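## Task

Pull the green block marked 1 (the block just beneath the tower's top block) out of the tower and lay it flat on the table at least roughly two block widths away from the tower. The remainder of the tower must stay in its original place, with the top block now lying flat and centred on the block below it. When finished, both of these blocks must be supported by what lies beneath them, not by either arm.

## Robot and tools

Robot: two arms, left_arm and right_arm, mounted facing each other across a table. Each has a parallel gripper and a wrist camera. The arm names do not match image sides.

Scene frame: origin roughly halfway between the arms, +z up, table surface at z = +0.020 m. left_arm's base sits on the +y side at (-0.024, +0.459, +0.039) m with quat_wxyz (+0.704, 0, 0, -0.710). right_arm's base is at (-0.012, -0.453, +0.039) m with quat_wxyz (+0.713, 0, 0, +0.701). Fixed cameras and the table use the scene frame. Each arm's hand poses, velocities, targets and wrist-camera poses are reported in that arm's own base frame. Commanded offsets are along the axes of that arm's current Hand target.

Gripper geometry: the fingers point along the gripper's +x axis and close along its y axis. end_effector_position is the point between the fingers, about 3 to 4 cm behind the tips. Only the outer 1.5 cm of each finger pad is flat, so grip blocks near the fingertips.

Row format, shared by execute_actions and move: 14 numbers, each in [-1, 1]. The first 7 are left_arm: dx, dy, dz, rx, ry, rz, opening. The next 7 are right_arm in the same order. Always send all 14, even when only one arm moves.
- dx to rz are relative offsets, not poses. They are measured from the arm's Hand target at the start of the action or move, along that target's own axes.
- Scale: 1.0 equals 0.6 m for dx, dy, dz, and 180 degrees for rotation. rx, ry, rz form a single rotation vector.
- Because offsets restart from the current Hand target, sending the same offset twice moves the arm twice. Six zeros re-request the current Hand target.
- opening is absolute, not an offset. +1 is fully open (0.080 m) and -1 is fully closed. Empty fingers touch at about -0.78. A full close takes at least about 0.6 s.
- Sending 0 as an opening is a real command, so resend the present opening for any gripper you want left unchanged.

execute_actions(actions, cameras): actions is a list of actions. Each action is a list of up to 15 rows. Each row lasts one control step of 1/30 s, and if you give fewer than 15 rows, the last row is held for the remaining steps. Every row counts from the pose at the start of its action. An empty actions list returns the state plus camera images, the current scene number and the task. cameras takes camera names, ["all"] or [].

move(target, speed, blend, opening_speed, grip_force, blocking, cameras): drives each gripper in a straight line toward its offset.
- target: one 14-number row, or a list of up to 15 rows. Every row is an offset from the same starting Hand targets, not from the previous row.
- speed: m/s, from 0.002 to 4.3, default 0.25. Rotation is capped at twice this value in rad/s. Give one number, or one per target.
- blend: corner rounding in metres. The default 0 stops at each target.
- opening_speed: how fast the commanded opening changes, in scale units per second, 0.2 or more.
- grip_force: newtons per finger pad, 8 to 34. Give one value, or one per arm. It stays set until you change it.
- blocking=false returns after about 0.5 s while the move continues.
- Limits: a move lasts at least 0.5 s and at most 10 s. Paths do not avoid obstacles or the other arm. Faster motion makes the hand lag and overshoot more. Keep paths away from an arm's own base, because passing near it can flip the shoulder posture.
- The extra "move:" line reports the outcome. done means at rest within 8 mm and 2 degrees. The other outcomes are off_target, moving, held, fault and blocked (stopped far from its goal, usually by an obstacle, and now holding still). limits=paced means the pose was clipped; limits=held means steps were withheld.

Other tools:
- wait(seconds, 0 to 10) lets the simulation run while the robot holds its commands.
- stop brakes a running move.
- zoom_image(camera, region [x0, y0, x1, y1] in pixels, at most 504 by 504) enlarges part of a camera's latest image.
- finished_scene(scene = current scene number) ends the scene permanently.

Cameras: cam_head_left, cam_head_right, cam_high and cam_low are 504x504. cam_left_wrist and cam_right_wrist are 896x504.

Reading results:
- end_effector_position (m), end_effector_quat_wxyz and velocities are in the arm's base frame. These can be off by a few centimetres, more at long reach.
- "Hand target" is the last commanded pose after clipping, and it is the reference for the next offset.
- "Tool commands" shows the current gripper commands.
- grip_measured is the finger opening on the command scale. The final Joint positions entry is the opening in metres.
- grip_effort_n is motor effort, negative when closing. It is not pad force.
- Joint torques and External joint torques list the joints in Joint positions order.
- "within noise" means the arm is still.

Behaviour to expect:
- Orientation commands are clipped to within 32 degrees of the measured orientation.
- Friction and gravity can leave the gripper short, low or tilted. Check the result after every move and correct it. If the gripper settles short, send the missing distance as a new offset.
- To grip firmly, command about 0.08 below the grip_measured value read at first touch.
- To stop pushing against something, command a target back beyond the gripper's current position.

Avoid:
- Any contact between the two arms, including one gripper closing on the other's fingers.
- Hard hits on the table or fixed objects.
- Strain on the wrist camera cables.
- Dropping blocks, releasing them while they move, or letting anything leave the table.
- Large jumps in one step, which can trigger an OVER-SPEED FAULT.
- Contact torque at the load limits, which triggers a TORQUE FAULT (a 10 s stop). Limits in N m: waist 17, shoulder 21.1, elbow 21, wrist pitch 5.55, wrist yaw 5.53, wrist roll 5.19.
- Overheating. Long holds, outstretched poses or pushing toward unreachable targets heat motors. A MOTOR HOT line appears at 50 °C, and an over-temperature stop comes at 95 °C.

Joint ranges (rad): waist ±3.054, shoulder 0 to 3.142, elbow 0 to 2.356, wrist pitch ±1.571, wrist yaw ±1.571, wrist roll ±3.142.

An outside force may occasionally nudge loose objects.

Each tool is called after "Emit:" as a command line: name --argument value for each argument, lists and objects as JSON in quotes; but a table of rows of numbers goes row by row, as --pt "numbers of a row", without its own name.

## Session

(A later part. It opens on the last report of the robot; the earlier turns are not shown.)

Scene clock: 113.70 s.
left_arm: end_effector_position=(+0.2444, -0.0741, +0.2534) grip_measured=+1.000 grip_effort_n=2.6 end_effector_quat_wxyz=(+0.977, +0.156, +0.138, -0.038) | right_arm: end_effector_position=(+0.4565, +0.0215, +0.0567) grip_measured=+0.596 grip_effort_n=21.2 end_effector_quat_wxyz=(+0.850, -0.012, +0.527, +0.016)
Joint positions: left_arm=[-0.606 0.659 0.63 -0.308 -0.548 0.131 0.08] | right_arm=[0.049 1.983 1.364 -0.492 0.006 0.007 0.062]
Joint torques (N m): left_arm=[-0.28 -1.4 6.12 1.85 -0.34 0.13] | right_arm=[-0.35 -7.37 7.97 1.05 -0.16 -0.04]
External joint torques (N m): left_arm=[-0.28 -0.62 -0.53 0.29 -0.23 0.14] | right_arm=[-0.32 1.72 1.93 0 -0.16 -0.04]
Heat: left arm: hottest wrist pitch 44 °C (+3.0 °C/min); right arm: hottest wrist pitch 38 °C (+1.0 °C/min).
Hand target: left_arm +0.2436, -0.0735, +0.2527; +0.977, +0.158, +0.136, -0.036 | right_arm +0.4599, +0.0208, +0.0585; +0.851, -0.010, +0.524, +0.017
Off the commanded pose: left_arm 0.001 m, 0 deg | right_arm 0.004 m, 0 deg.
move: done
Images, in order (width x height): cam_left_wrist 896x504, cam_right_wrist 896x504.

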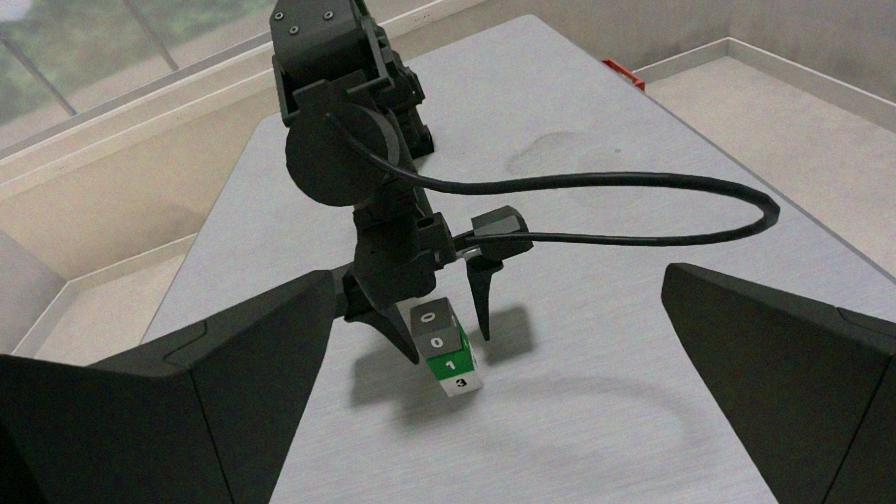

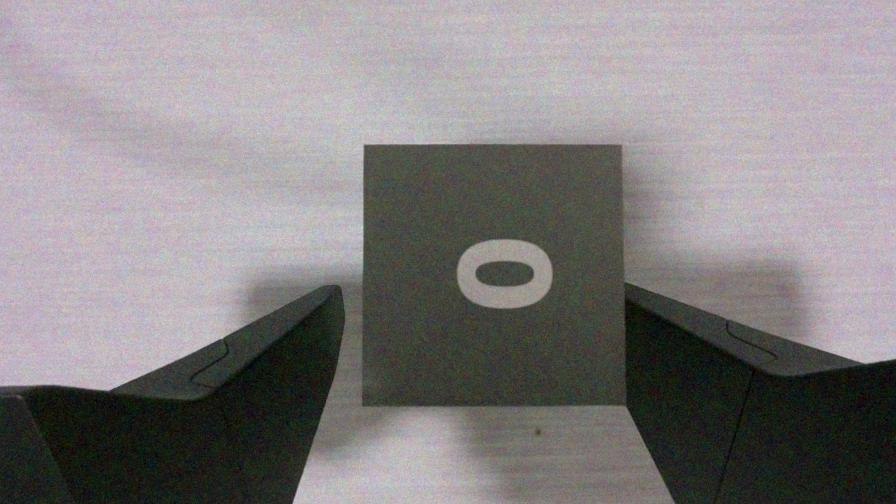

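Emit:
move --pt "0 0 0 0 0 0 1 -0.012 -0.003 0.012 0 0 0 0.6" --pt "0 0 0 0 0 0 1 -0.012 -0.003 0.012 0 0 0 -0.35" --speed 0.06 --opening_speed 1 --cameras '["cam_left_wrist","cam_right_wrist"]'

Emit:
zoom_image --camera "cam_left_wrist" --region '[395, 285, 495, 405]'

Scene clock: 125.17 s.
left_arm: end_effector_position=(+0.2444, -0.0741, +0.2534) grip_measured=+1.000 grip_effort_n=2.1 end_effector_quat_wxyz=(+0.977, +0.156, +0.138, -0.038) | right_arm: end_effector_position=(+0.4598, +0.0200, +0.0659) grip_measured=-0.104 grip_effort_n=-83.5 end_effector_quat_wxyz=(+0.849, -0.012, +0.527, +0.017)
Joint positions: left_arm=[-0.606 0.659 0.63 -0.308 -0.548 0.131 0.08] | right_arm=[0.045 1.983 1.403 -0.532 0.004 0.002 0.03]
Joint torques (N m): left_arm=[-0.24 -1.28 6.13 1.88 -0.36 0.14] | right_arm=[-0.36 -7.57 8 1.06 -0.15 -0.03]
External joint torques (N m): left_arm=[-0.24 -0.47 -0.51 0.32 -0.26 0.15] | right_arm=[-0.32 1.49 1.92 0.01 -0.15 -0.04]
Heat: left arm: hottest wrist pitch 44 °C (+2.0 °C/min); right arm: hottest wrist pitch 38 °C (+0.0 °C/min).
Hand target: left_arm +0.2436, -0.0735, +0.2527; +0.977, +0.158, +0.136, -0.036 | right_arm +0.4631, +0.0191, +0.0681; +0.851, -0.010, +0.524, +0.017
Off the commanded pose: left_arm 0.001 m, 0 deg | right_arm 0.004 m, 0 deg.
move: done
Images, in order (width x height): cam_left_wrist 896x504, cam_right_wrist 896x504.

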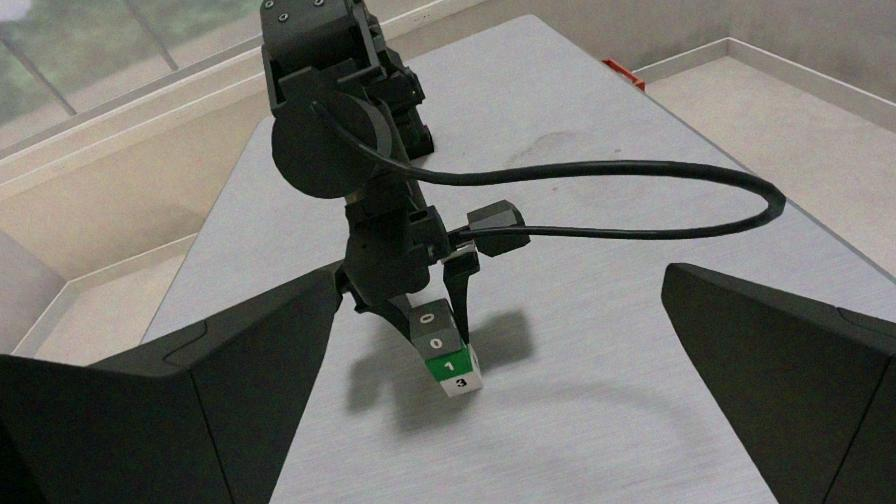

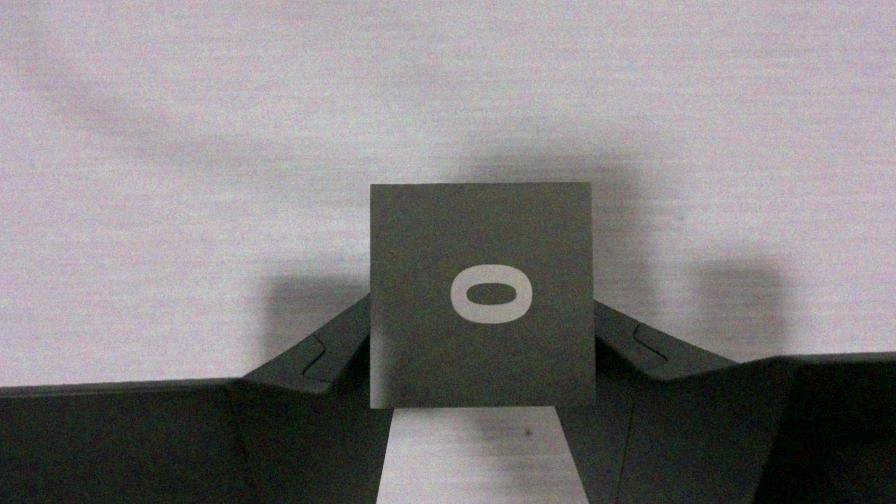

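Scaled by 4.200.

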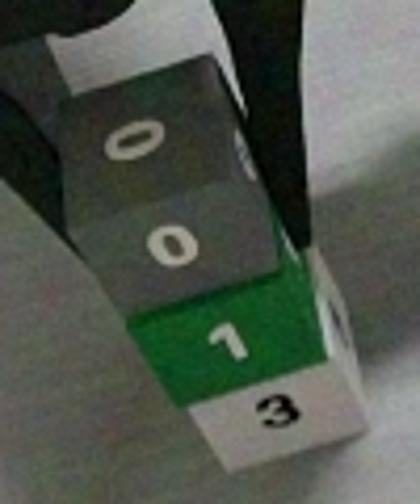

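Emit:
move --target '[0,0,0,0,0,0,1,-0.0594,0,0.0303,0,0,0,-0.35]' --speed 0.08 --cameras '["cam_left_wrist"]'

Emit:
zoom_image --camera "cam_left_wrist" --region '[395, 245, 495, 405]'

Scene clock: 130.13 s.
left_arm: end_effector_position=(+0.2444, -0.0741, +0.2534) grip_measured=+1.000 grip_effort_n=2.6 end_effector_quat_wxyz=(+0.977, +0.156, +0.138, -0.038) | right_arm: end_effector_position=(+0.4601, +0.0200, +0.0975) grip_measured=-0.104 grip_effort_n=-83.5 end_effector_quat_wxyz=(+0.844, -0.012, +0.536, +0.017)
Joint positions: left_arm=[-0.606 0.659 0.63 -0.308 -0.548 0.131 0.08] | right_arm=[0.045 1.963 1.513 -0.68 0.004 0.002 0.03]
Joint torques (N m): left_arm=[-0.39 -1.34 6.17 1.84 -0.37 0.15] | right_arm=[-0.37 -9.59 8.34 1.05 -0.15 -0.04]
External joint torques (N m): left_arm=[-0.37 -0.58 -0.42 0.3 -0.27 0.16] | right_arm=[-0.39 -0.41 2.05 0.02 -0.15 -0.04]
Heat: left arm: hottest wrist pitch 44 °C (+2.0 °C/min); right arm: hottest wrist pitch 38 °C (+0.0 °C/min).
Hand target: left_arm +0.2436, -0.0735, +0.2527; +0.977, +0.158, +0.136, -0.036 | right_arm +0.4633, +0.0191, +0.1082; +0.851, -0.010, +0.524, +0.017
Off the commanded pose: left_arm 0.001 m, 0 deg | right_arm 0.011 m, 2 deg.
move: off_target (right_arm)
Images, in order (width x height): cam_left_wrist 896x504.

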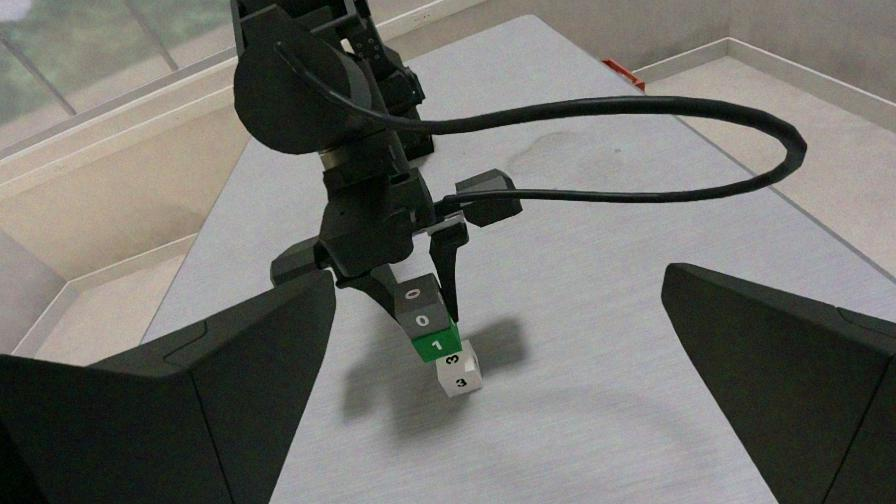

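Scaled by 3.150.

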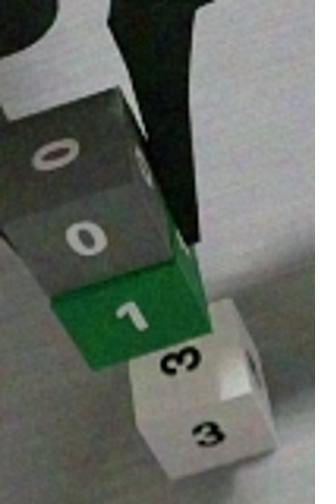

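Emit:
move --pt "0 0 0 0 0 0 1 -0.106 0 -0.2079 0 0 0 -0.35" --pt "0 0 0 0 0 0 1 0.0024 0 -0.263 0 0 0 -0.35" --speed '[0.15,0.09]' --blend 0.015 --cameras '["cam_left_wrist"]'

Emit:
zoom_image --camera "cam_left_wrist" --region '[360, 190, 500, 400]'

Scene clock: 137.63 s.
left_arm: end_effector_position=(+0.2444, -0.0741, +0.2534) grip_measured=+1.000 grip_effort_n=3.0 end_effector_quat_wxyz=(+0.977, +0.156, +0.138, -0.038) | right_arm: end_effector_position=(+0.3260, +0.0140, +0.0415) grip_measured=-0.104 grip_effort_n=-83.5 end_effector_quat_wxyz=(+0.856, -0.011, +0.517, +0.017)
Joint positions: left_arm=[-0.606 0.659 0.63 -0.308 -0.548 0.131 0.08] | right_arm=[0.045 1.534 0.741 -0.294 0.004 0.002 0.03]
Joint torques (N m): left_arm=[-0.31 -1.42 6.15 1.86 -0.37 0.14] | right_arm=[-0.31 -3.51 4.78 1.37 -0.15 -0.02]
External joint torques (N m): left_arm=[-0.29 -0.64 -0.54 0.27 -0.28 0.15] | right_arm=[-0.35 1.9 -0.93 0.28 -0.14 -0.02]
Heat: left arm: hottest wrist pitch 44 °C (+1.0 °C/min); right arm: hottest shoulder 38 °C (+7.0 °C/min).
Hand target: left_arm +0.2436, -0.0735, +0.2527; +0.977, +0.158, +0.136, -0.036 | right_arm +0.3232, +0.0135, +0.0359; +0.851, -0.010, +0.524, +0.017
Off the commanded pose: left_arm 0.001 m, 0 deg | right_arm 0.006 m, 1 deg.
move: done
Images, in order (width x height): cam_left_wrist 896x504.

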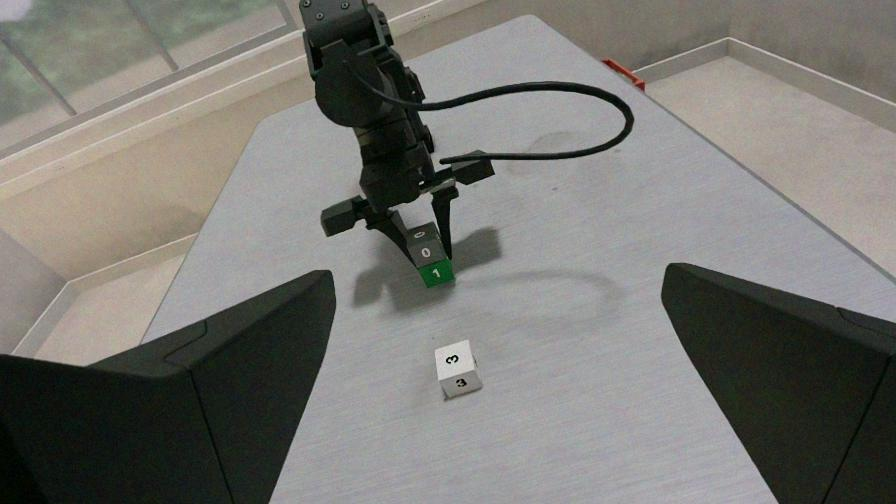

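Scaled by 2.400.

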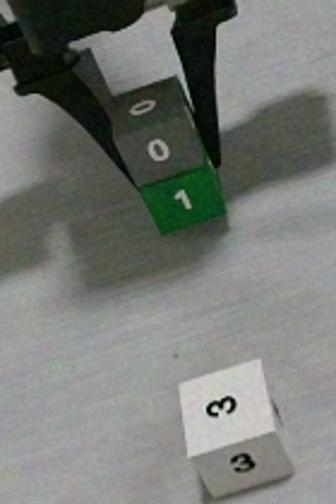

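Emit:
move --target '[0,0,0,0,0,0,1,0.0126,0,-0.0064,0,0.006,0,-0.35]' --speed 0.04

Emit:
move --target '[0,0,0,0,0,0,1,0.0052,0,-0.0026,0,0.002,0,-0.35]' --speed 0.03 --cameras '["cam_left_wrist"]'

Emit:
zoom_image --camera "cam_left_wrist" --region '[380, 200, 480, 320]'

Scene clock: 143.17 s.
left_arm: end_effector_position=(+0.2444, -0.0741, +0.2534) grip_measured=+1.000 grip_effort_n=2.1 end_effector_quat_wxyz=(+0.977, +0.156, +0.138, -0.038) | right_arm: end_effector_position=(+0.3262, +0.0140, +0.0331) grip_measured=-0.104 grip_effort_n=-83.5 end_effector_quat_wxyz=(+0.851, -0.012, +0.525, +0.017)
Joint positions: left_arm=[-0.606 0.659 0.63 -0.308 -0.548 0.131 0.08] | right_arm=[0.045 1.565 0.74 -0.281 0.004 0.002 0.03]
Joint torques (N m): left_arm=[-0.28 -1.4 6.19 1.86 -0.38 0.15] | right_arm=[-0.31 -3.57 4.64 1.33 -0.14 -0.01]
External joint torques (N m): left_arm=[-0.28 -0.67 -0.41 0.31 -0.28 0.16] | right_arm=[-0.29 1.94 -0.92 0.28 -0.15 -0.02]
Heat: left arm: hottest wrist pitch 44 °C (+1.0 °C/min); right arm: hottest shoulder 37 °C (+6.1 °C/min).
Hand target: left_arm +0.2436, -0.0735, +0.2527; +0.977, +0.158, +0.136, -0.036 | right_arm +0.3232, +0.0135, +0.0275; +0.846, -0.010, +0.532, +0.017
Off the commanded pose: left_arm 0.001 m, 0 deg | right_arm 0.006 m, 1 deg.
move: done

Scene clock: 143.87 s.
left_arm: end_effector_position=(+0.2444, -0.0741, +0.2534) grip_measured=+1.000 grip_effort_n=2.6 end_effector_quat_wxyz=(+0.977, +0.156, +0.138, -0.038) | right_arm: end_effector_position=(+0.3270, +0.0140, +0.0315) grip_measured=-0.104 grip_effort_n=-83.5 end_effector_quat_wxyz=(+0.851, -0.012, +0.525, +0.017)
Joint positions: left_arm=[-0.606 0.659 0.63 -0.308 -0.548 0.131 0.08] | right_arm=[0.045 1.572 0.739 -0.274 0.004 0.002 0.03]
Joint torques (N m): left_arm=[-0.32 -1.35 6.08 1.87 -0.35 0.12] | right_arm=[-0.3 -3.16 4.43 1.33 -0.15 -0.02]
External joint torques (N m): left_arm=[-0.3 -0.6 -0.52 0.32 -0.25 0.14] | right_arm=[-0.33 2.37 -1.14 0.26 -0.14 -0.02]
Heat: left arm: hottest wrist pitch 44 °C (+1.0 °C/min); right arm: hottest wrist pitch 37 °C (-1.0 °C/min).
Hand target: left_arm +0.2436, -0.0735, +0.2527; +0.977, +0.158, +0.136, -0.036 | right_arm +0.3231, +0.0135, +0.0240; +0.845, -0.011, +0.535, +0.017
Off the commanded pose: left_arm 0.001 m, 0 deg | right_arm 0.008 m, 1 deg.
move: done
Images, in order (width x height): cam_left_wrist 896x504.

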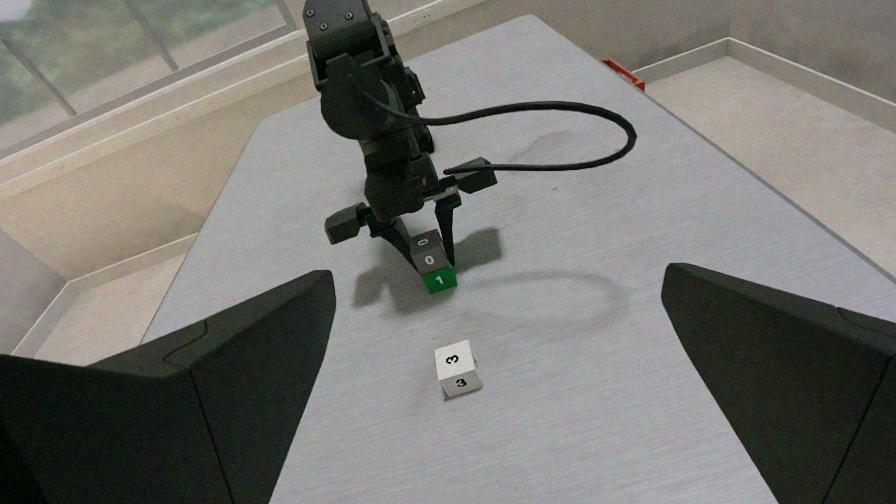

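Scaled by 4.200.

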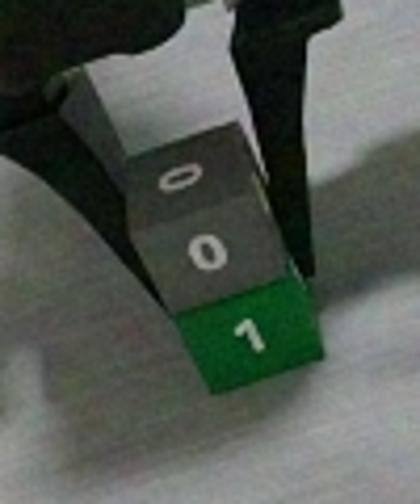

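Emit:
move --pt "0 0 0 0 0 0 1 -0.0015 0 0.0007 0 0 0 -0.35" --pt "0 0 0 0 0 0 1 -0.0015 0 0.0007 0 0 0 0.6" --pt "0 0 0 0 0 0 1 -0.05 0 0.0275 0 0 0 0.6" --speed 0.06 --opening_speed 0.7 --cameras '["cam_left_wrist","cam_right_wrist"]'

Emit:
zoom_image --camera "cam_left_wrist" --region '[380, 200, 480, 320]'

Scene clock: 150.77 s.
left_arm: end_effector_position=(+0.2444, -0.0741, +0.2534) grip_measured=+1.000 grip_effort_n=2.1 end_effector_quat_wxyz=(+0.977, +0.156, +0.138, -0.038) | right_arm: end_effector_position=(+0.3209, +0.0138, +0.0508) grip_measured=+0.596 grip_effort_n=21.2 end_effector_quat_wxyz=(+0.839, -0.012, +0.545, +0.017)
Joint positions: left_arm=[-0.606 0.659 0.63 -0.308 -0.548 0.131 0.08] | right_arm=[0.045 1.53 0.806 -0.429 0.004 0.002 0.062]
Joint torques (N m): left_arm=[-0.3 -1.4 6.08 1.85 -0.37 0.17] | right_arm=[-0.32 -5.85 7.57 1 -0.14 -0.02]
External joint torques (N m): left_arm=[-0.31 -0.66 -0.54 0.29 -0.26 0.18] | right_arm=[-0.29 -0.42 1.77 -0.01 -0.15 -0.03]
Heat: left arm: hottest wrist pitch 44 °C (+1.0 °C/min); right arm: hottest wrist pitch 37 °C (-1.0 °C/min).
Hand target: left_arm +0.2436, -0.0735, +0.2527; +0.977, +0.158, +0.136, -0.036 | right_arm +0.3252, +0.0136, +0.0581; +0.845, -0.011, +0.535, +0.017
Off the commanded pose: left_arm 0.001 m, 0 deg | right_arm 0.009 m, 1 deg.
move: off_target (right_arm)
Images, in order (width x height): cam_left_wrist 896x504, cam_right_wrist 896x504.

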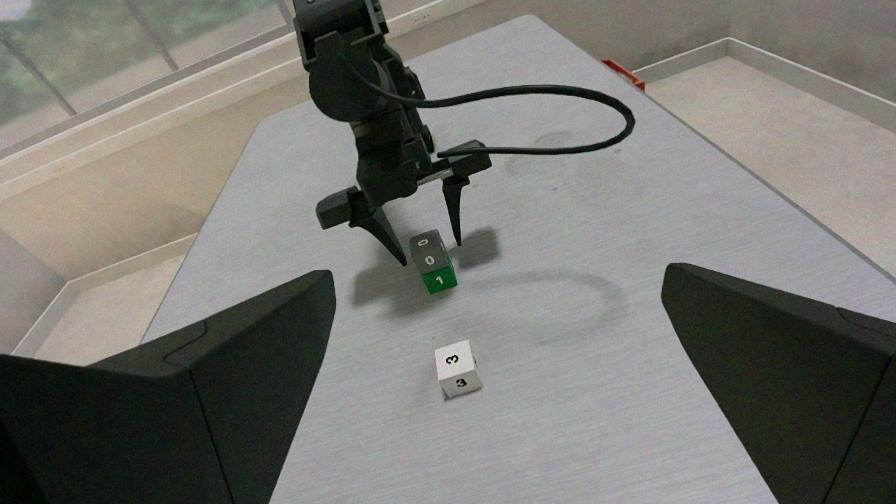

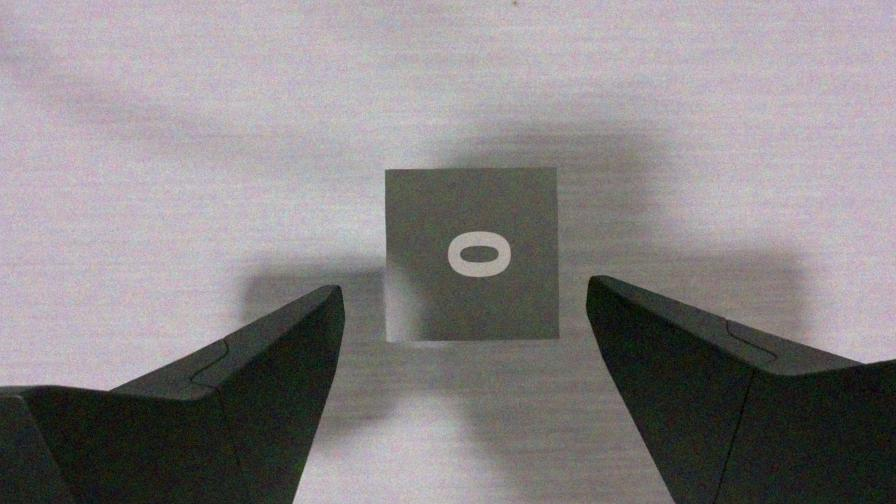

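Scaled by 4.200.

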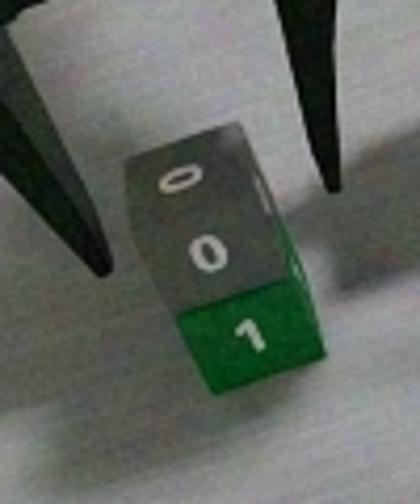

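Emit:
move --pt "0 0 0 0 0 0 1 -0.007 0 0.0107 0 0 0 0.6" --pt "0 0 0 0 0 0 1 -0.007 0 0.0107 0 0 0 -0.35" --speed 0.06 --opening_speed 1 --cameras '["cam_left_wrist","cam_right_wrist"]'

Emit:
zoom_image --camera "cam_left_wrist" --region '[380, 200, 480, 320]'

Scene clock: 159.23 s.
left_arm: end_effector_position=(+0.2444, -0.0741, +0.2534) grip_measured=+1.000 grip_effort_n=2.6 end_effector_quat_wxyz=(+0.977, +0.156, +0.138, -0.038) | right_arm: end_effector_position=(+0.3253, +0.0140, +0.0584) grip_measured=-0.105 grip_effort_n=-83.5 end_effector_quat_wxyz=(+0.839, -0.012, +0.543, +0.017)
Joint positions: left_arm=[-0.606 0.659 0.63 -0.308 -0.548 0.131 0.08] | right_arm=[0.045 1.53 0.839 -0.458 0.004 0.002 0.03]
Joint torques (N m): left_arm=[-0.25 -1.41 6.16 1.85 -0.37 0.16] | right_arm=[-0.32 -5.58 7.63 1.02 -0.15 -0.03]
External joint torques (N m): left_arm=[-0.23 -0.65 -0.5 0.28 -0.27 0.17] | right_arm=[-0.34 -0.03 1.72 0 -0.14 -0.03]
Heat: left arm: hottest wrist pitch 44 °C (+0.0 °C/min); right arm: hottest wrist pitch 37 °C (-1.0 °C/min).
Hand target: left_arm +0.2436, -0.0735, +0.2527; +0.977, +0.158, +0.136, -0.036 | right_arm +0.3292, +0.0137, +0.0647; +0.845, -0.011, +0.535, +0.017
Off the commanded pose: left_arm 0.001 m, 0 deg | right_arm 0.007 m, 1 deg.
move: done
Images, in order (width x height): cam_left_wrist 896x504, cam_right_wrist 896x504.

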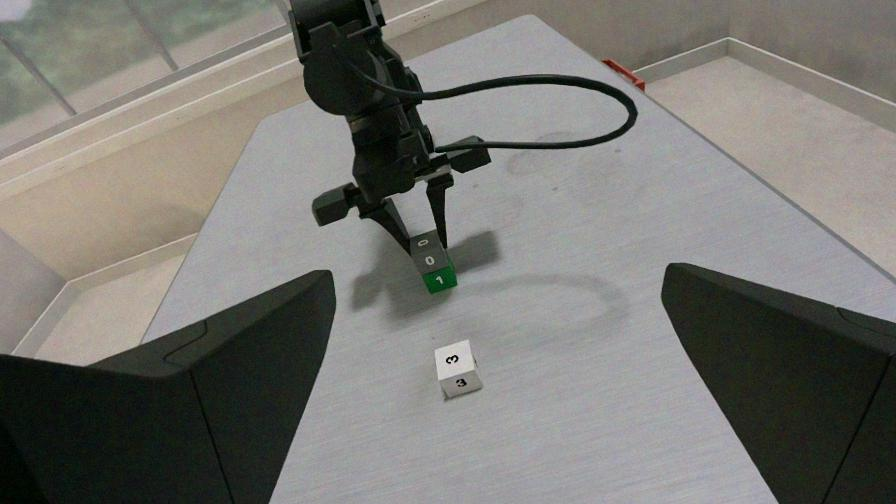

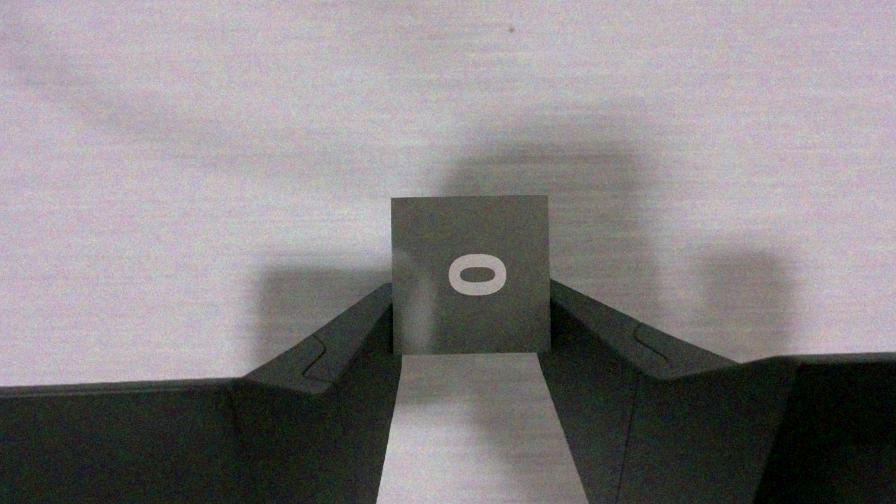

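Scaled by 4.200.

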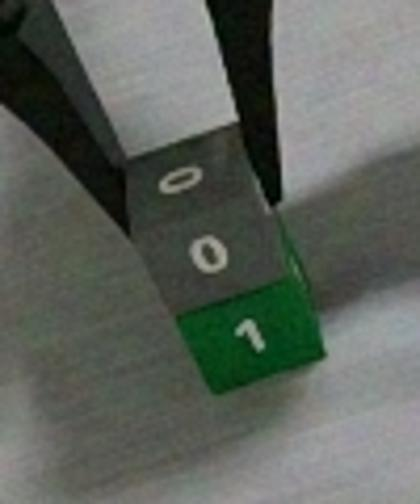

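Emit:
move --pt "0 0 0 0 0 0 1 -0.0677 0 0.0322 0 0 0 -0.35" --pt "0 0 0 0 0 0 1 0.0472 0.0062 0.2157 0 0.006 0 -0.35" --speed 0.13 --blend 0.015 --cameras '["cam_left_wrist","cam_right_wrist"]'

Emit:
zoom_image --camera "cam_left_wrist" --region '[395, 265, 495, 405]'

Scene clock: 170.17 s.
left_arm: end_effector_position=(+0.2444, -0.0741, +0.2534) grip_measured=+1.000 grip_effort_n=2.6 end_effector_quat_wxyz=(+0.977, +0.156, +0.138, -0.038) | right_arm: end_effector_position=(+0.4549, +0.0208, +0.0968) grip_measured=-0.105 grip_effort_n=-83.5 end_effector_quat_wxyz=(+0.840, -0.011, +0.541, +0.017)
Joint positions: left_arm=[-0.606 0.659 0.63 -0.308 -0.548 0.131 0.08] | right_arm=[0.047 1.953 1.502 -0.693 0.004 0.006 0.03]
Joint torques (N m): left_arm=[-0.35 -1.4 6.18 1.86 -0.37 0.14] | right_arm=[0.35 -6.26 8.31 1 -0.03 0.11]
External joint torques (N m): left_arm=[-0.34 -0.62 -0.44 0.31 -0.26 0.15] | right_arm=[0.35 2.81 2.04 -0.02 -0.03 0.11]
Heat: left arm: hottest wrist pitch 45 °C (+1.0 °C/min); right arm: hottest wrist pitch 37 °C (-1.0 °C/min).
Hand target: left_arm +0.2436, -0.0735, +0.2527; +0.977, +0.158, +0.136, -0.036 | right_arm +0.4580, +0.0226, +0.0944; +0.840, -0.011, +0.543, +0.017
Off the commanded pose: left_arm 0.001 m, 0 deg | right_arm 0.004 m, 0 deg.
move: done
Images, in order (width x height): cam_left_wrist 896x504, cam_right_wrist 896x504.

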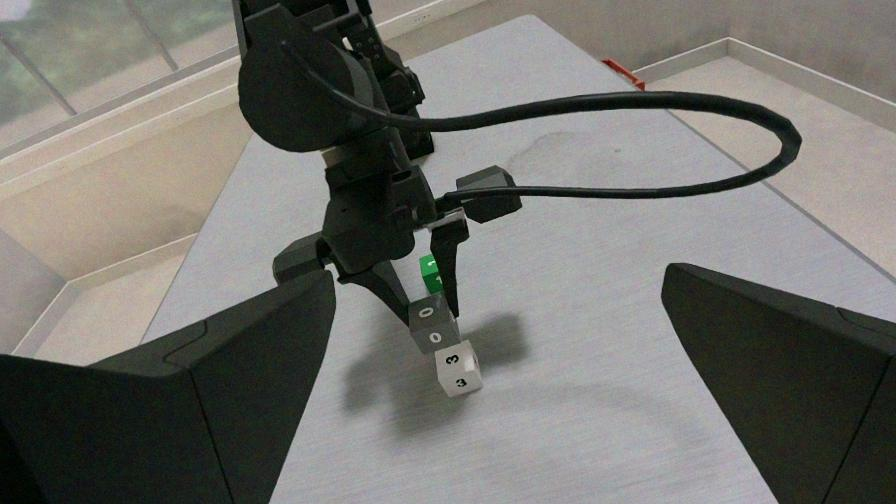

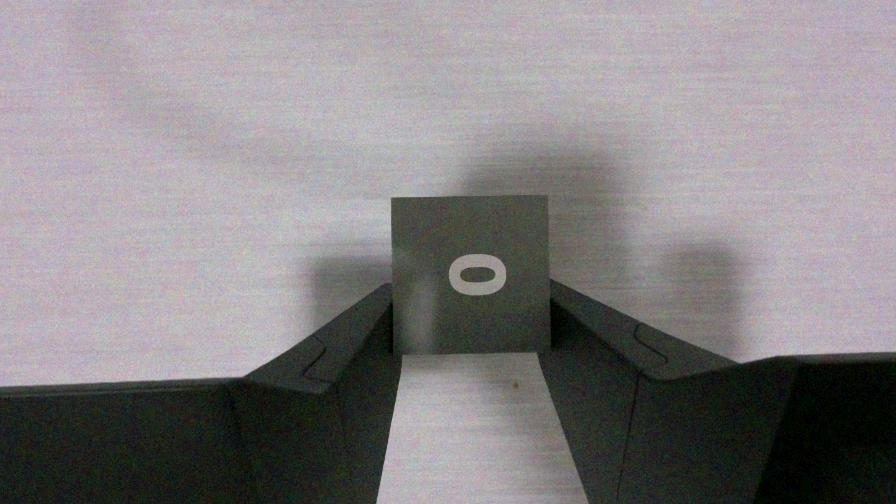

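Scaled by 3.600.

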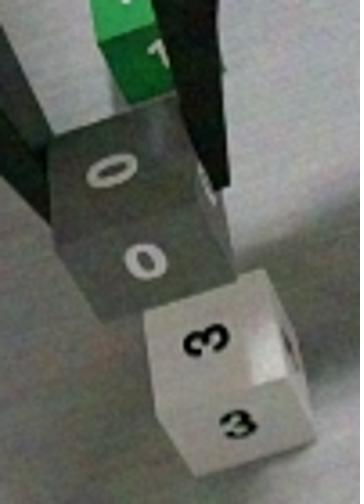

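Emit:
move --target '[0,0,0,0,0,0,1,0.0503,0.0052,-0.0262,0,0,0,-0.35]' --speed 0.08 --cameras '["cam_left_wrist"]'

Emit:
zoom_image --camera "cam_left_wrist" --region '[395, 285, 495, 405]'

Scene clock: 178.30 s.
left_arm: end_effector_position=(+0.2444, -0.0741, +0.2534) grip_measured=+1.000 grip_effort_n=2.1 end_effector_quat_wxyz=(+0.977, +0.156, +0.138, -0.038) | right_arm: end_effector_position=(+0.4585, +0.0247, +0.0693) grip_measured=-0.105 grip_effort_n=-83.5 end_effector_quat_wxyz=(+0.845, -0.010, +0.534, +0.018)
Joint positions: left_arm=[-0.606 0.659 0.63 -0.308 -0.548 0.131 0.08] | right_arm=[0.055 1.984 1.426 -0.569 0.005 0.013 0.03]
Joint torques (N m): left_arm=[-0.33 -1.36 6.1 1.86 -0.35 0.12] | right_arm=[0.35 -6.53 5.25 1.28 0.05 0.11]
External joint torques (N m): left_arm=[-0.32 -0.6 -0.53 0.3 -0.25 0.13] | right_arm=[0.32 2.75 -0.94 0.24 0.05 0.11]
Heat: left arm: hottest wrist pitch 45 °C (+1.0 °C/min); right arm: hottest wrist pitch 37 °C (-1.0 °C/min).
Hand target: left_arm +0.2436, -0.0735, +0.2527; +0.977, +0.158, +0.136, -0.036 | right_arm +0.4560, +0.0257, +0.0605; +0.840, -0.011, +0.543, +0.017
Off the commanded pose: left_arm 0.001 m, 0 deg | right_arm 0.009 m, 1 deg.
move: off_target (right_arm)
Images, in order (width x height): cam_left_wrist 896x504.

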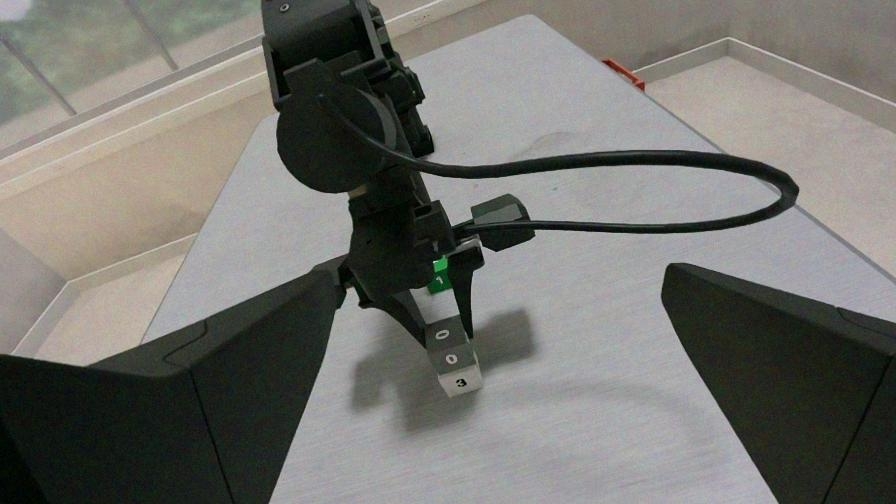

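Scaled by 4.200.

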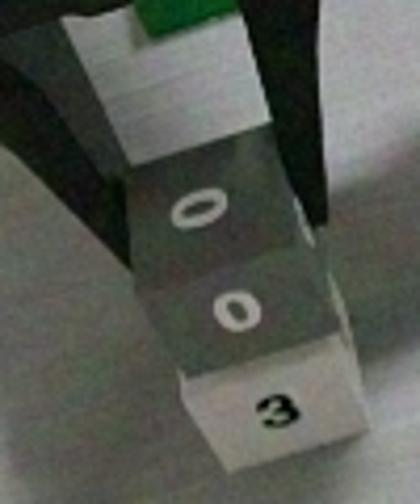

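Emit:
move --target '[0,0,0,0,0,0,1,0.0095,-0.0035,-0.0033,0,0.006,0,-0.35]' --speed 0.03 --cameras '["cam_left_wrist"]'

Emit:
zoom_image --camera "cam_left_wrist" --region '[395, 285, 495, 405]'

Scene clock: 189.03 s.
left_arm: end_effector_position=(+0.2444, -0.0741, +0.2534) grip_measured=+1.000 grip_effort_n=2.6 end_effector_quat_wxyz=(+0.977, +0.156, +0.138, -0.038) | right_arm: end_effector_position=(+0.4570, +0.0246, +0.0628) grip_measured=-0.105 grip_effort_n=-83.5 end_effector_quat_wxyz=(+0.840, -0.011, +0.542, +0.018)
Joint positions: left_arm=[-0.606 0.659 0.63 -0.308 -0.548 0.131 0.08] | right_arm=[0.055 1.998 1.426 -0.574 0.005 0.013 0.03]
Joint torques (N m): left_arm=[-0.25 -1.39 6.21 1.83 -0.37 0.13] | right_arm=[-0.22 -6 6.77 0.87 -0.04 -0.03]
External joint torques (N m): left_arm=[-0.24 -0.68 -0.36 0.28 -0.27 0.14] | right_arm=[-0.24 3.18 0.72 -0.12 -0.04 -0.03]
Heat: left arm: hottest wrist pitch 45 °C (+1.0 °C/min); right arm: hottest wrist pitch 37 °C (-1.0 °C/min).
Hand target: left_arm +0.2436, -0.0735, +0.2527; +0.977, +0.158, +0.136, -0.036 | right_arm +0.4566, +0.0237, +0.0545; +0.835, -0.011, +0.551, +0.017
Off the commanded pose: left_arm 0.001 m, 0 deg | right_arm 0.008 m, 1 deg.
move: done
Images, in order (width x height): cam_left_wrist 896x504.

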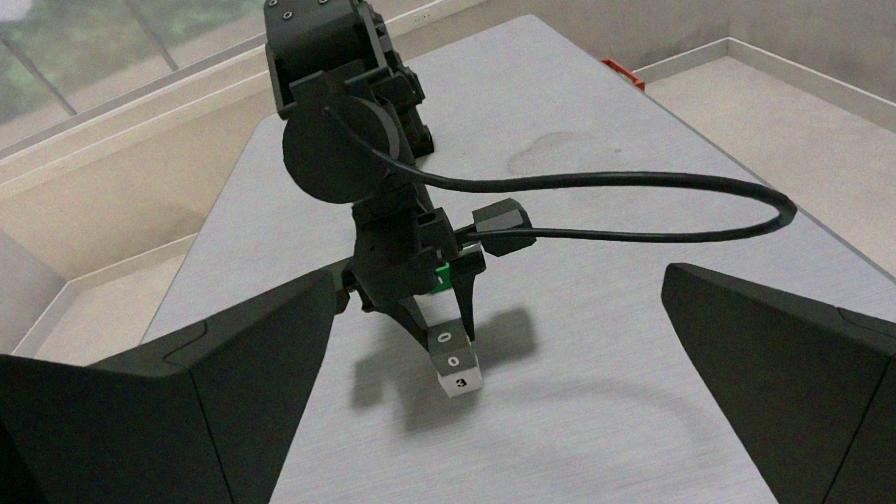

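Scaled by 4.200.

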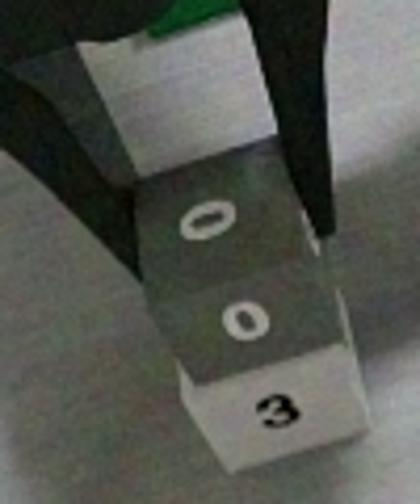

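Emit:
move --target '[0,0,0,0,0,0,1,0.0027,-0.006,0.002,0,0,0,-0.35]' --speed 0.03 --cameras '["cam_left_wrist"]'

Emit:
zoom_image --camera "cam_left_wrist" --region '[415, 315, 495, 405]'

Scene clock: 195.53 s.
left_arm: end_effector_position=(+0.2444, -0.0741, +0.2534) grip_measured=+1.000 grip_effort_n=2.6 end_effector_quat_wxyz=(+0.977, +0.156, +0.138, -0.038) | right_arm: end_effector_position=(+0.4577, +0.0230, +0.0624) grip_measured=-0.105 grip_effort_n=-83.5 end_effector_quat_wxyz=(+0.840, -0.012, +0.542, +0.019)
Joint positions: left_arm=[-0.606 0.659 0.63 -0.308 -0.548 0.131 0.08] | right_arm=[0.051 2.001 1.428 -0.574 0.001 0.005 0.03]
Joint torques (N m): left_arm=[-0.29 -1.39 6.11 1.85 -0.37 0.12] | right_arm=[-0.76 -5.64 7.19 0.94 -0.06 -0.03]
External joint torques (N m): left_arm=[-0.3 -0.61 -0.47 0.31 -0.25 0.13] | right_arm=[-0.84 3.57 1.11 -0.06 -0.05 -0.03]
Heat: left arm: hottest wrist pitch 45 °C (+1.0 °C/min); right arm: hottest wrist pitch 37 °C (+0.0 °C/min).
Hand target: left_arm +0.2436, -0.0735, +0.2527; +0.977, +0.158, +0.136, -0.036 | right_arm +0.4584, +0.0200, +0.0534; +0.835, -0.011, +0.551, +0.017
Off the commanded pose: left_arm 0.001 m, 0 deg | right_arm 0.009 m, 1 deg.
move: off_target (right_arm)
Images, in order (width x height): cam_left_wrist 896x504.

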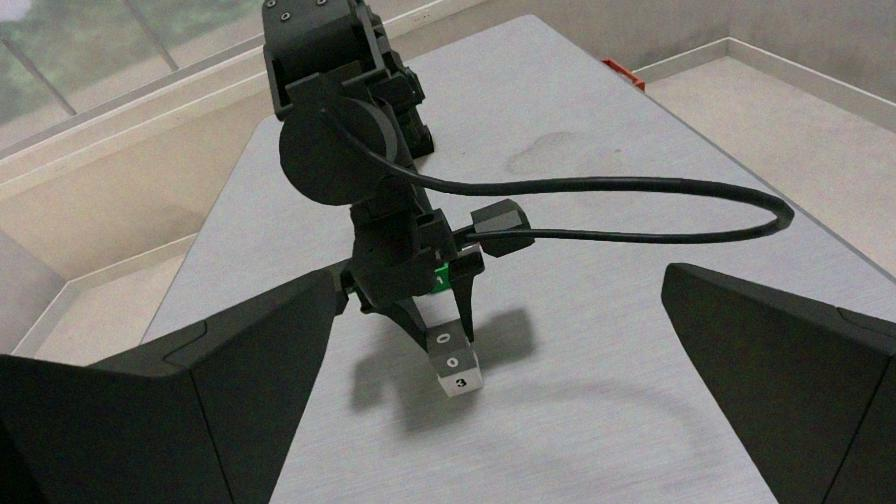

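Scaled by 5.600.

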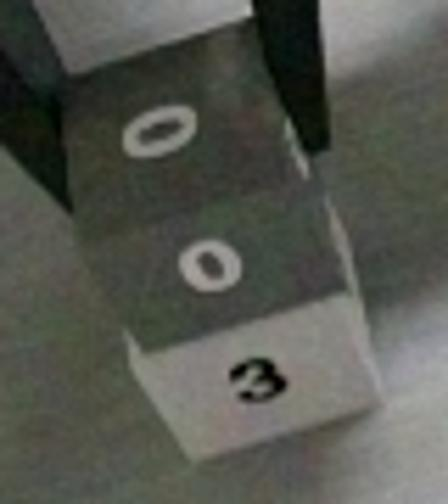

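Emit:
move --target '[0,0,0,0,0,0,1,-0.0152,-0.005,0.0068,0,0,0,-0.35]' --speed 0.04 --cameras '["cam_left_wrist"]'

Emit:
zoom_image --camera "cam_left_wrist" --region '[415, 315, 495, 405]'

Scene clock: 206.23 s.
left_arm: end_effector_position=(+0.2444, -0.0741, +0.2534) grip_measured=+1.000 grip_effort_n=2.1 end_effector_quat_wxyz=(+0.977, +0.156, +0.138, -0.038) | right_arm: end_effector_position=(+0.4557, +0.0179, +0.0650) grip_measured=-0.105 grip_effort_n=-83.5 end_effector_quat_wxyz=(+0.835, -0.012, +0.550, +0.016)
Joint positions: left_arm=[-0.606 0.659 0.63 -0.308 -0.548 0.131 0.08] | right_arm=[0.04 2.001 1.447 -0.611 0.001 -0.002 0.03]
Joint torques (N m): left_arm=[-0.35 -1.31 6.17 1.85 -0.35 0.14] | right_arm=[-0.41 -6.68 8.08 0.98 -0.13 -0.03]
External joint torques (N m): left_arm=[-0.37 -0.51 -0.49 0.28 -0.24 0.15] | right_arm=[-0.43 2.54 2.04 0.01 -0.13 -0.03]
Heat: left arm: hottest wrist pitch 45 °C (+1.0 °C/min); right arm: hottest wrist pitch 37 °C (+0.0 °C/min).
Hand target: left_arm +0.2436, -0.0735, +0.2527; +0.977, +0.158, +0.136, -0.036 | right_arm +0.4587, +0.0170, +0.0634; +0.834, -0.011, +0.551, +0.017
Off the commanded pose: left_arm 0.001 m, 0 deg | right_arm 0.004 m, 0 deg.
move: done
Images, in order (width x height): cam_left_wrist 896x504.

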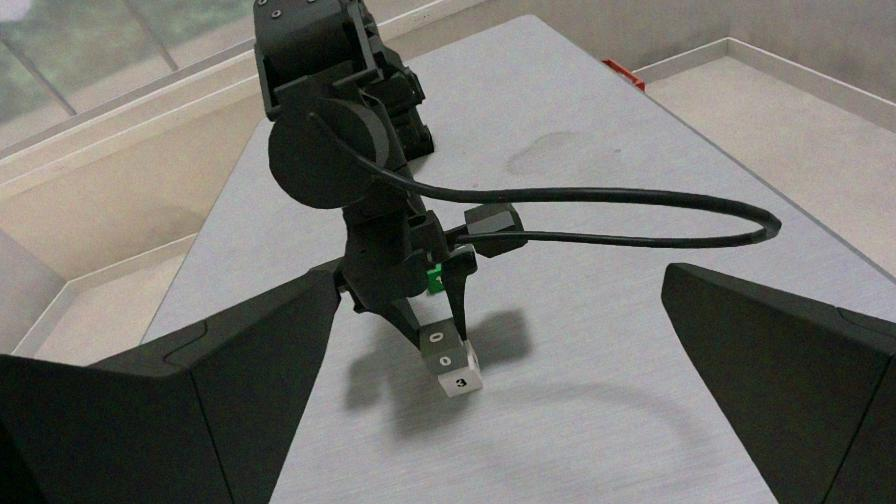

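Scaled by 5.600.

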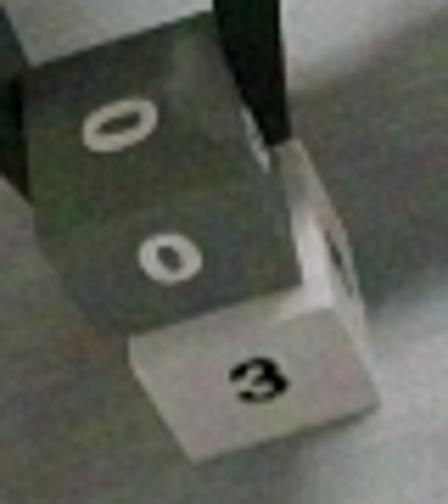

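Emit:
move --target '[0,0,0,0,0,0,1,0.013,0.0083,-0.007,0,-0.002,0,-0.35]' --speed 0.03 --cameras '["cam_left_wrist"]'

Emit:
zoom_image --camera "cam_left_wrist" --region '[415, 315, 495, 405]'

Scene clock: 214.37 s.
left_arm: end_effector_position=(+0.2444, -0.0741, +0.2534) grip_measured=+1.000 grip_effort_n=2.1 end_effector_quat_wxyz=(+0.977, +0.156, +0.138, -0.038) | right_arm: end_effector_position=(+0.4606, +0.0211, +0.0644) grip_measured=-0.105 grip_effort_n=-83.5 end_effector_quat_wxyz=(+0.842, -0.011, +0.539, +0.018)
Joint positions: left_arm=[-0.606 0.659 0.63 -0.308 -0.548 0.131 0.08] | right_arm=[0.046 2.003 1.437 -0.572 0.001 0.005 0.03]
Joint torques (N m): left_arm=[-0.38 -1.35 6.19 1.85 -0.35 0.12] | right_arm=[0.24 -6.51 5.11 1.26 0.03 0.11]
External joint torques (N m): left_arm=[-0.38 -0.63 -0.33 0.33 -0.24 0.14] | right_arm=[0.22 2.73 -0.96 0.26 0.04 0.11]
Heat: left arm: hottest wrist pitch 45 °C (+1.0 °C/min); right arm: hottest shoulder 37 °C (+2.0 °C/min).
Hand target: left_arm +0.2436, -0.0735, +0.2527; +0.977, +0.158, +0.136, -0.036 | right_arm +0.4578, +0.0221, +0.0546; +0.836, -0.011, +0.548, +0.017
Off the commanded pose: left_arm 0.001 m, 0 deg | right_arm 0.010 m, 1 deg.
move: off_target (right_arm)
Images, in order (width x height): cam_left_wrist 896x504.

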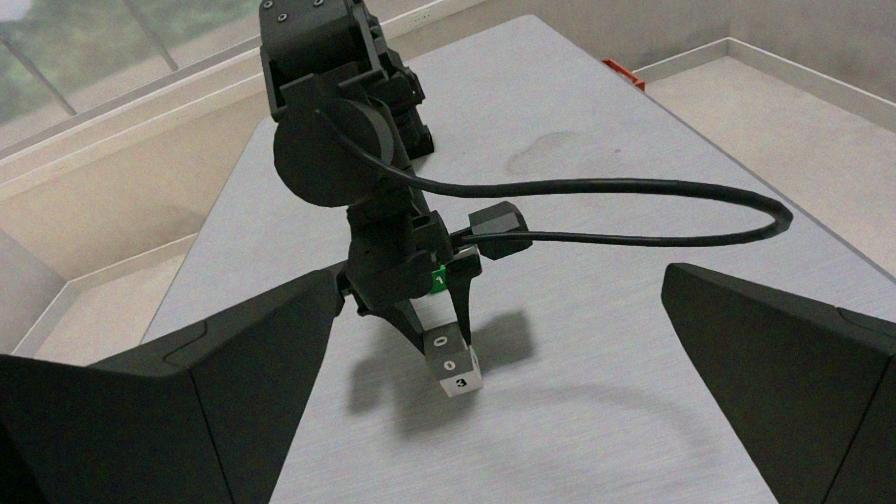

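Scaled by 5.600.

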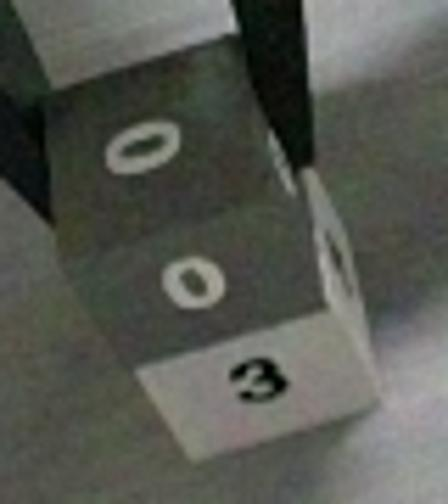

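Emit:
move --target '[0,0,0,0,0,0,1,0.0035,0,-0.0085,0,0.002,0,-0.35]' --speed 0.03 --cameras '["cam_left_wrist"]'

Emit:
zoom_image --camera "cam_left_wrist" --region '[415, 315, 495, 405]'

Scene clock: 219.67 s.
left_arm: end_effector_position=(+0.2444, -0.0741, +0.2534) grip_measured=+1.000 grip_effort_n=2.1 end_effector_quat_wxyz=(+0.977, +0.156, +0.138, -0.038) | right_arm: end_effector_position=(+0.4595, +0.0209, +0.0614) grip_measured=-0.105 grip_effort_n=-83.5 end_effector_quat_wxyz=(+0.842, -0.011, +0.539, +0.018)
Joint positions: left_arm=[-0.606 0.659 0.63 -0.308 -0.548 0.131 0.08] | right_arm=[0.046 2.003 1.425 -0.56 0.002 0.005 0.03]
Joint torques (N m): left_arm=[-0.21 -1.38 6.13 1.88 -0.36 0.15] | right_arm=[0.31 -6.95 3.94 1.13 0.01 0.11]
External joint torques (N m): left_arm=[-0.18 -0.68 -0.4 0.35 -0.26 0.16] | right_arm=[0.27 2.35 -2.17 0.11 0.02 0.11]
Heat: left arm: hottest wrist pitch 45 °C (+1.0 °C/min); right arm: hottest wrist pitch 37 °C (+0.0 °C/min).
Hand target: left_arm +0.2436, -0.0735, +0.2527; +0.977, +0.158, +0.136, -0.036 | right_arm +0.4539, +0.0219, +0.0506; +0.835, -0.011, +0.551, +0.017
Off the commanded pose: left_arm 0.001 m, 0 deg | right_arm 0.012 m, 2 deg.
move: off_target (right_arm)
Images, in order (width x height): cam_left_wrist 896x504.

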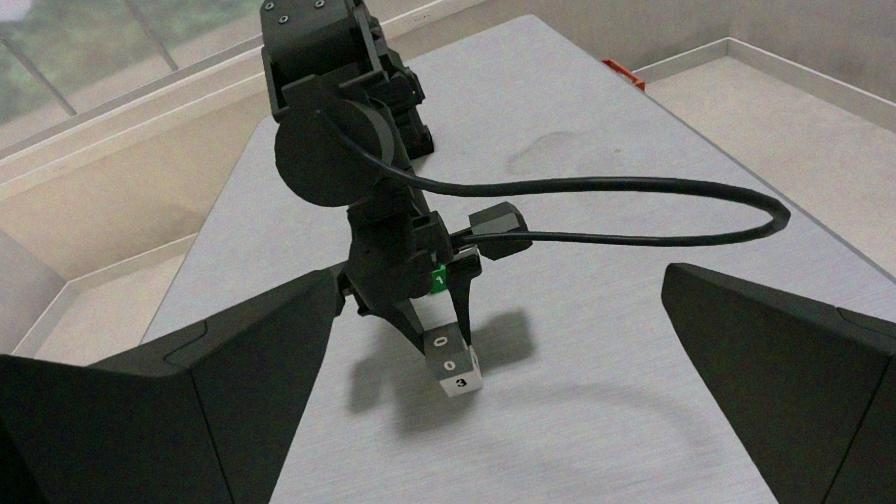

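Scaled by 5.600.

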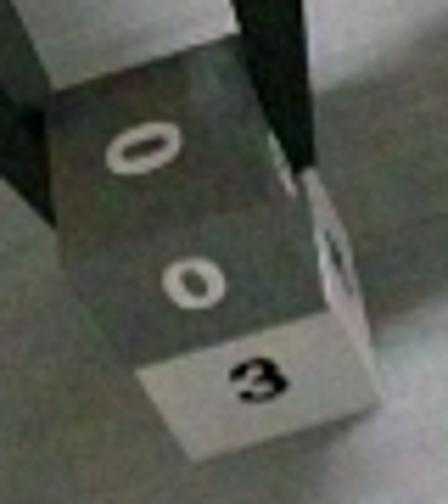

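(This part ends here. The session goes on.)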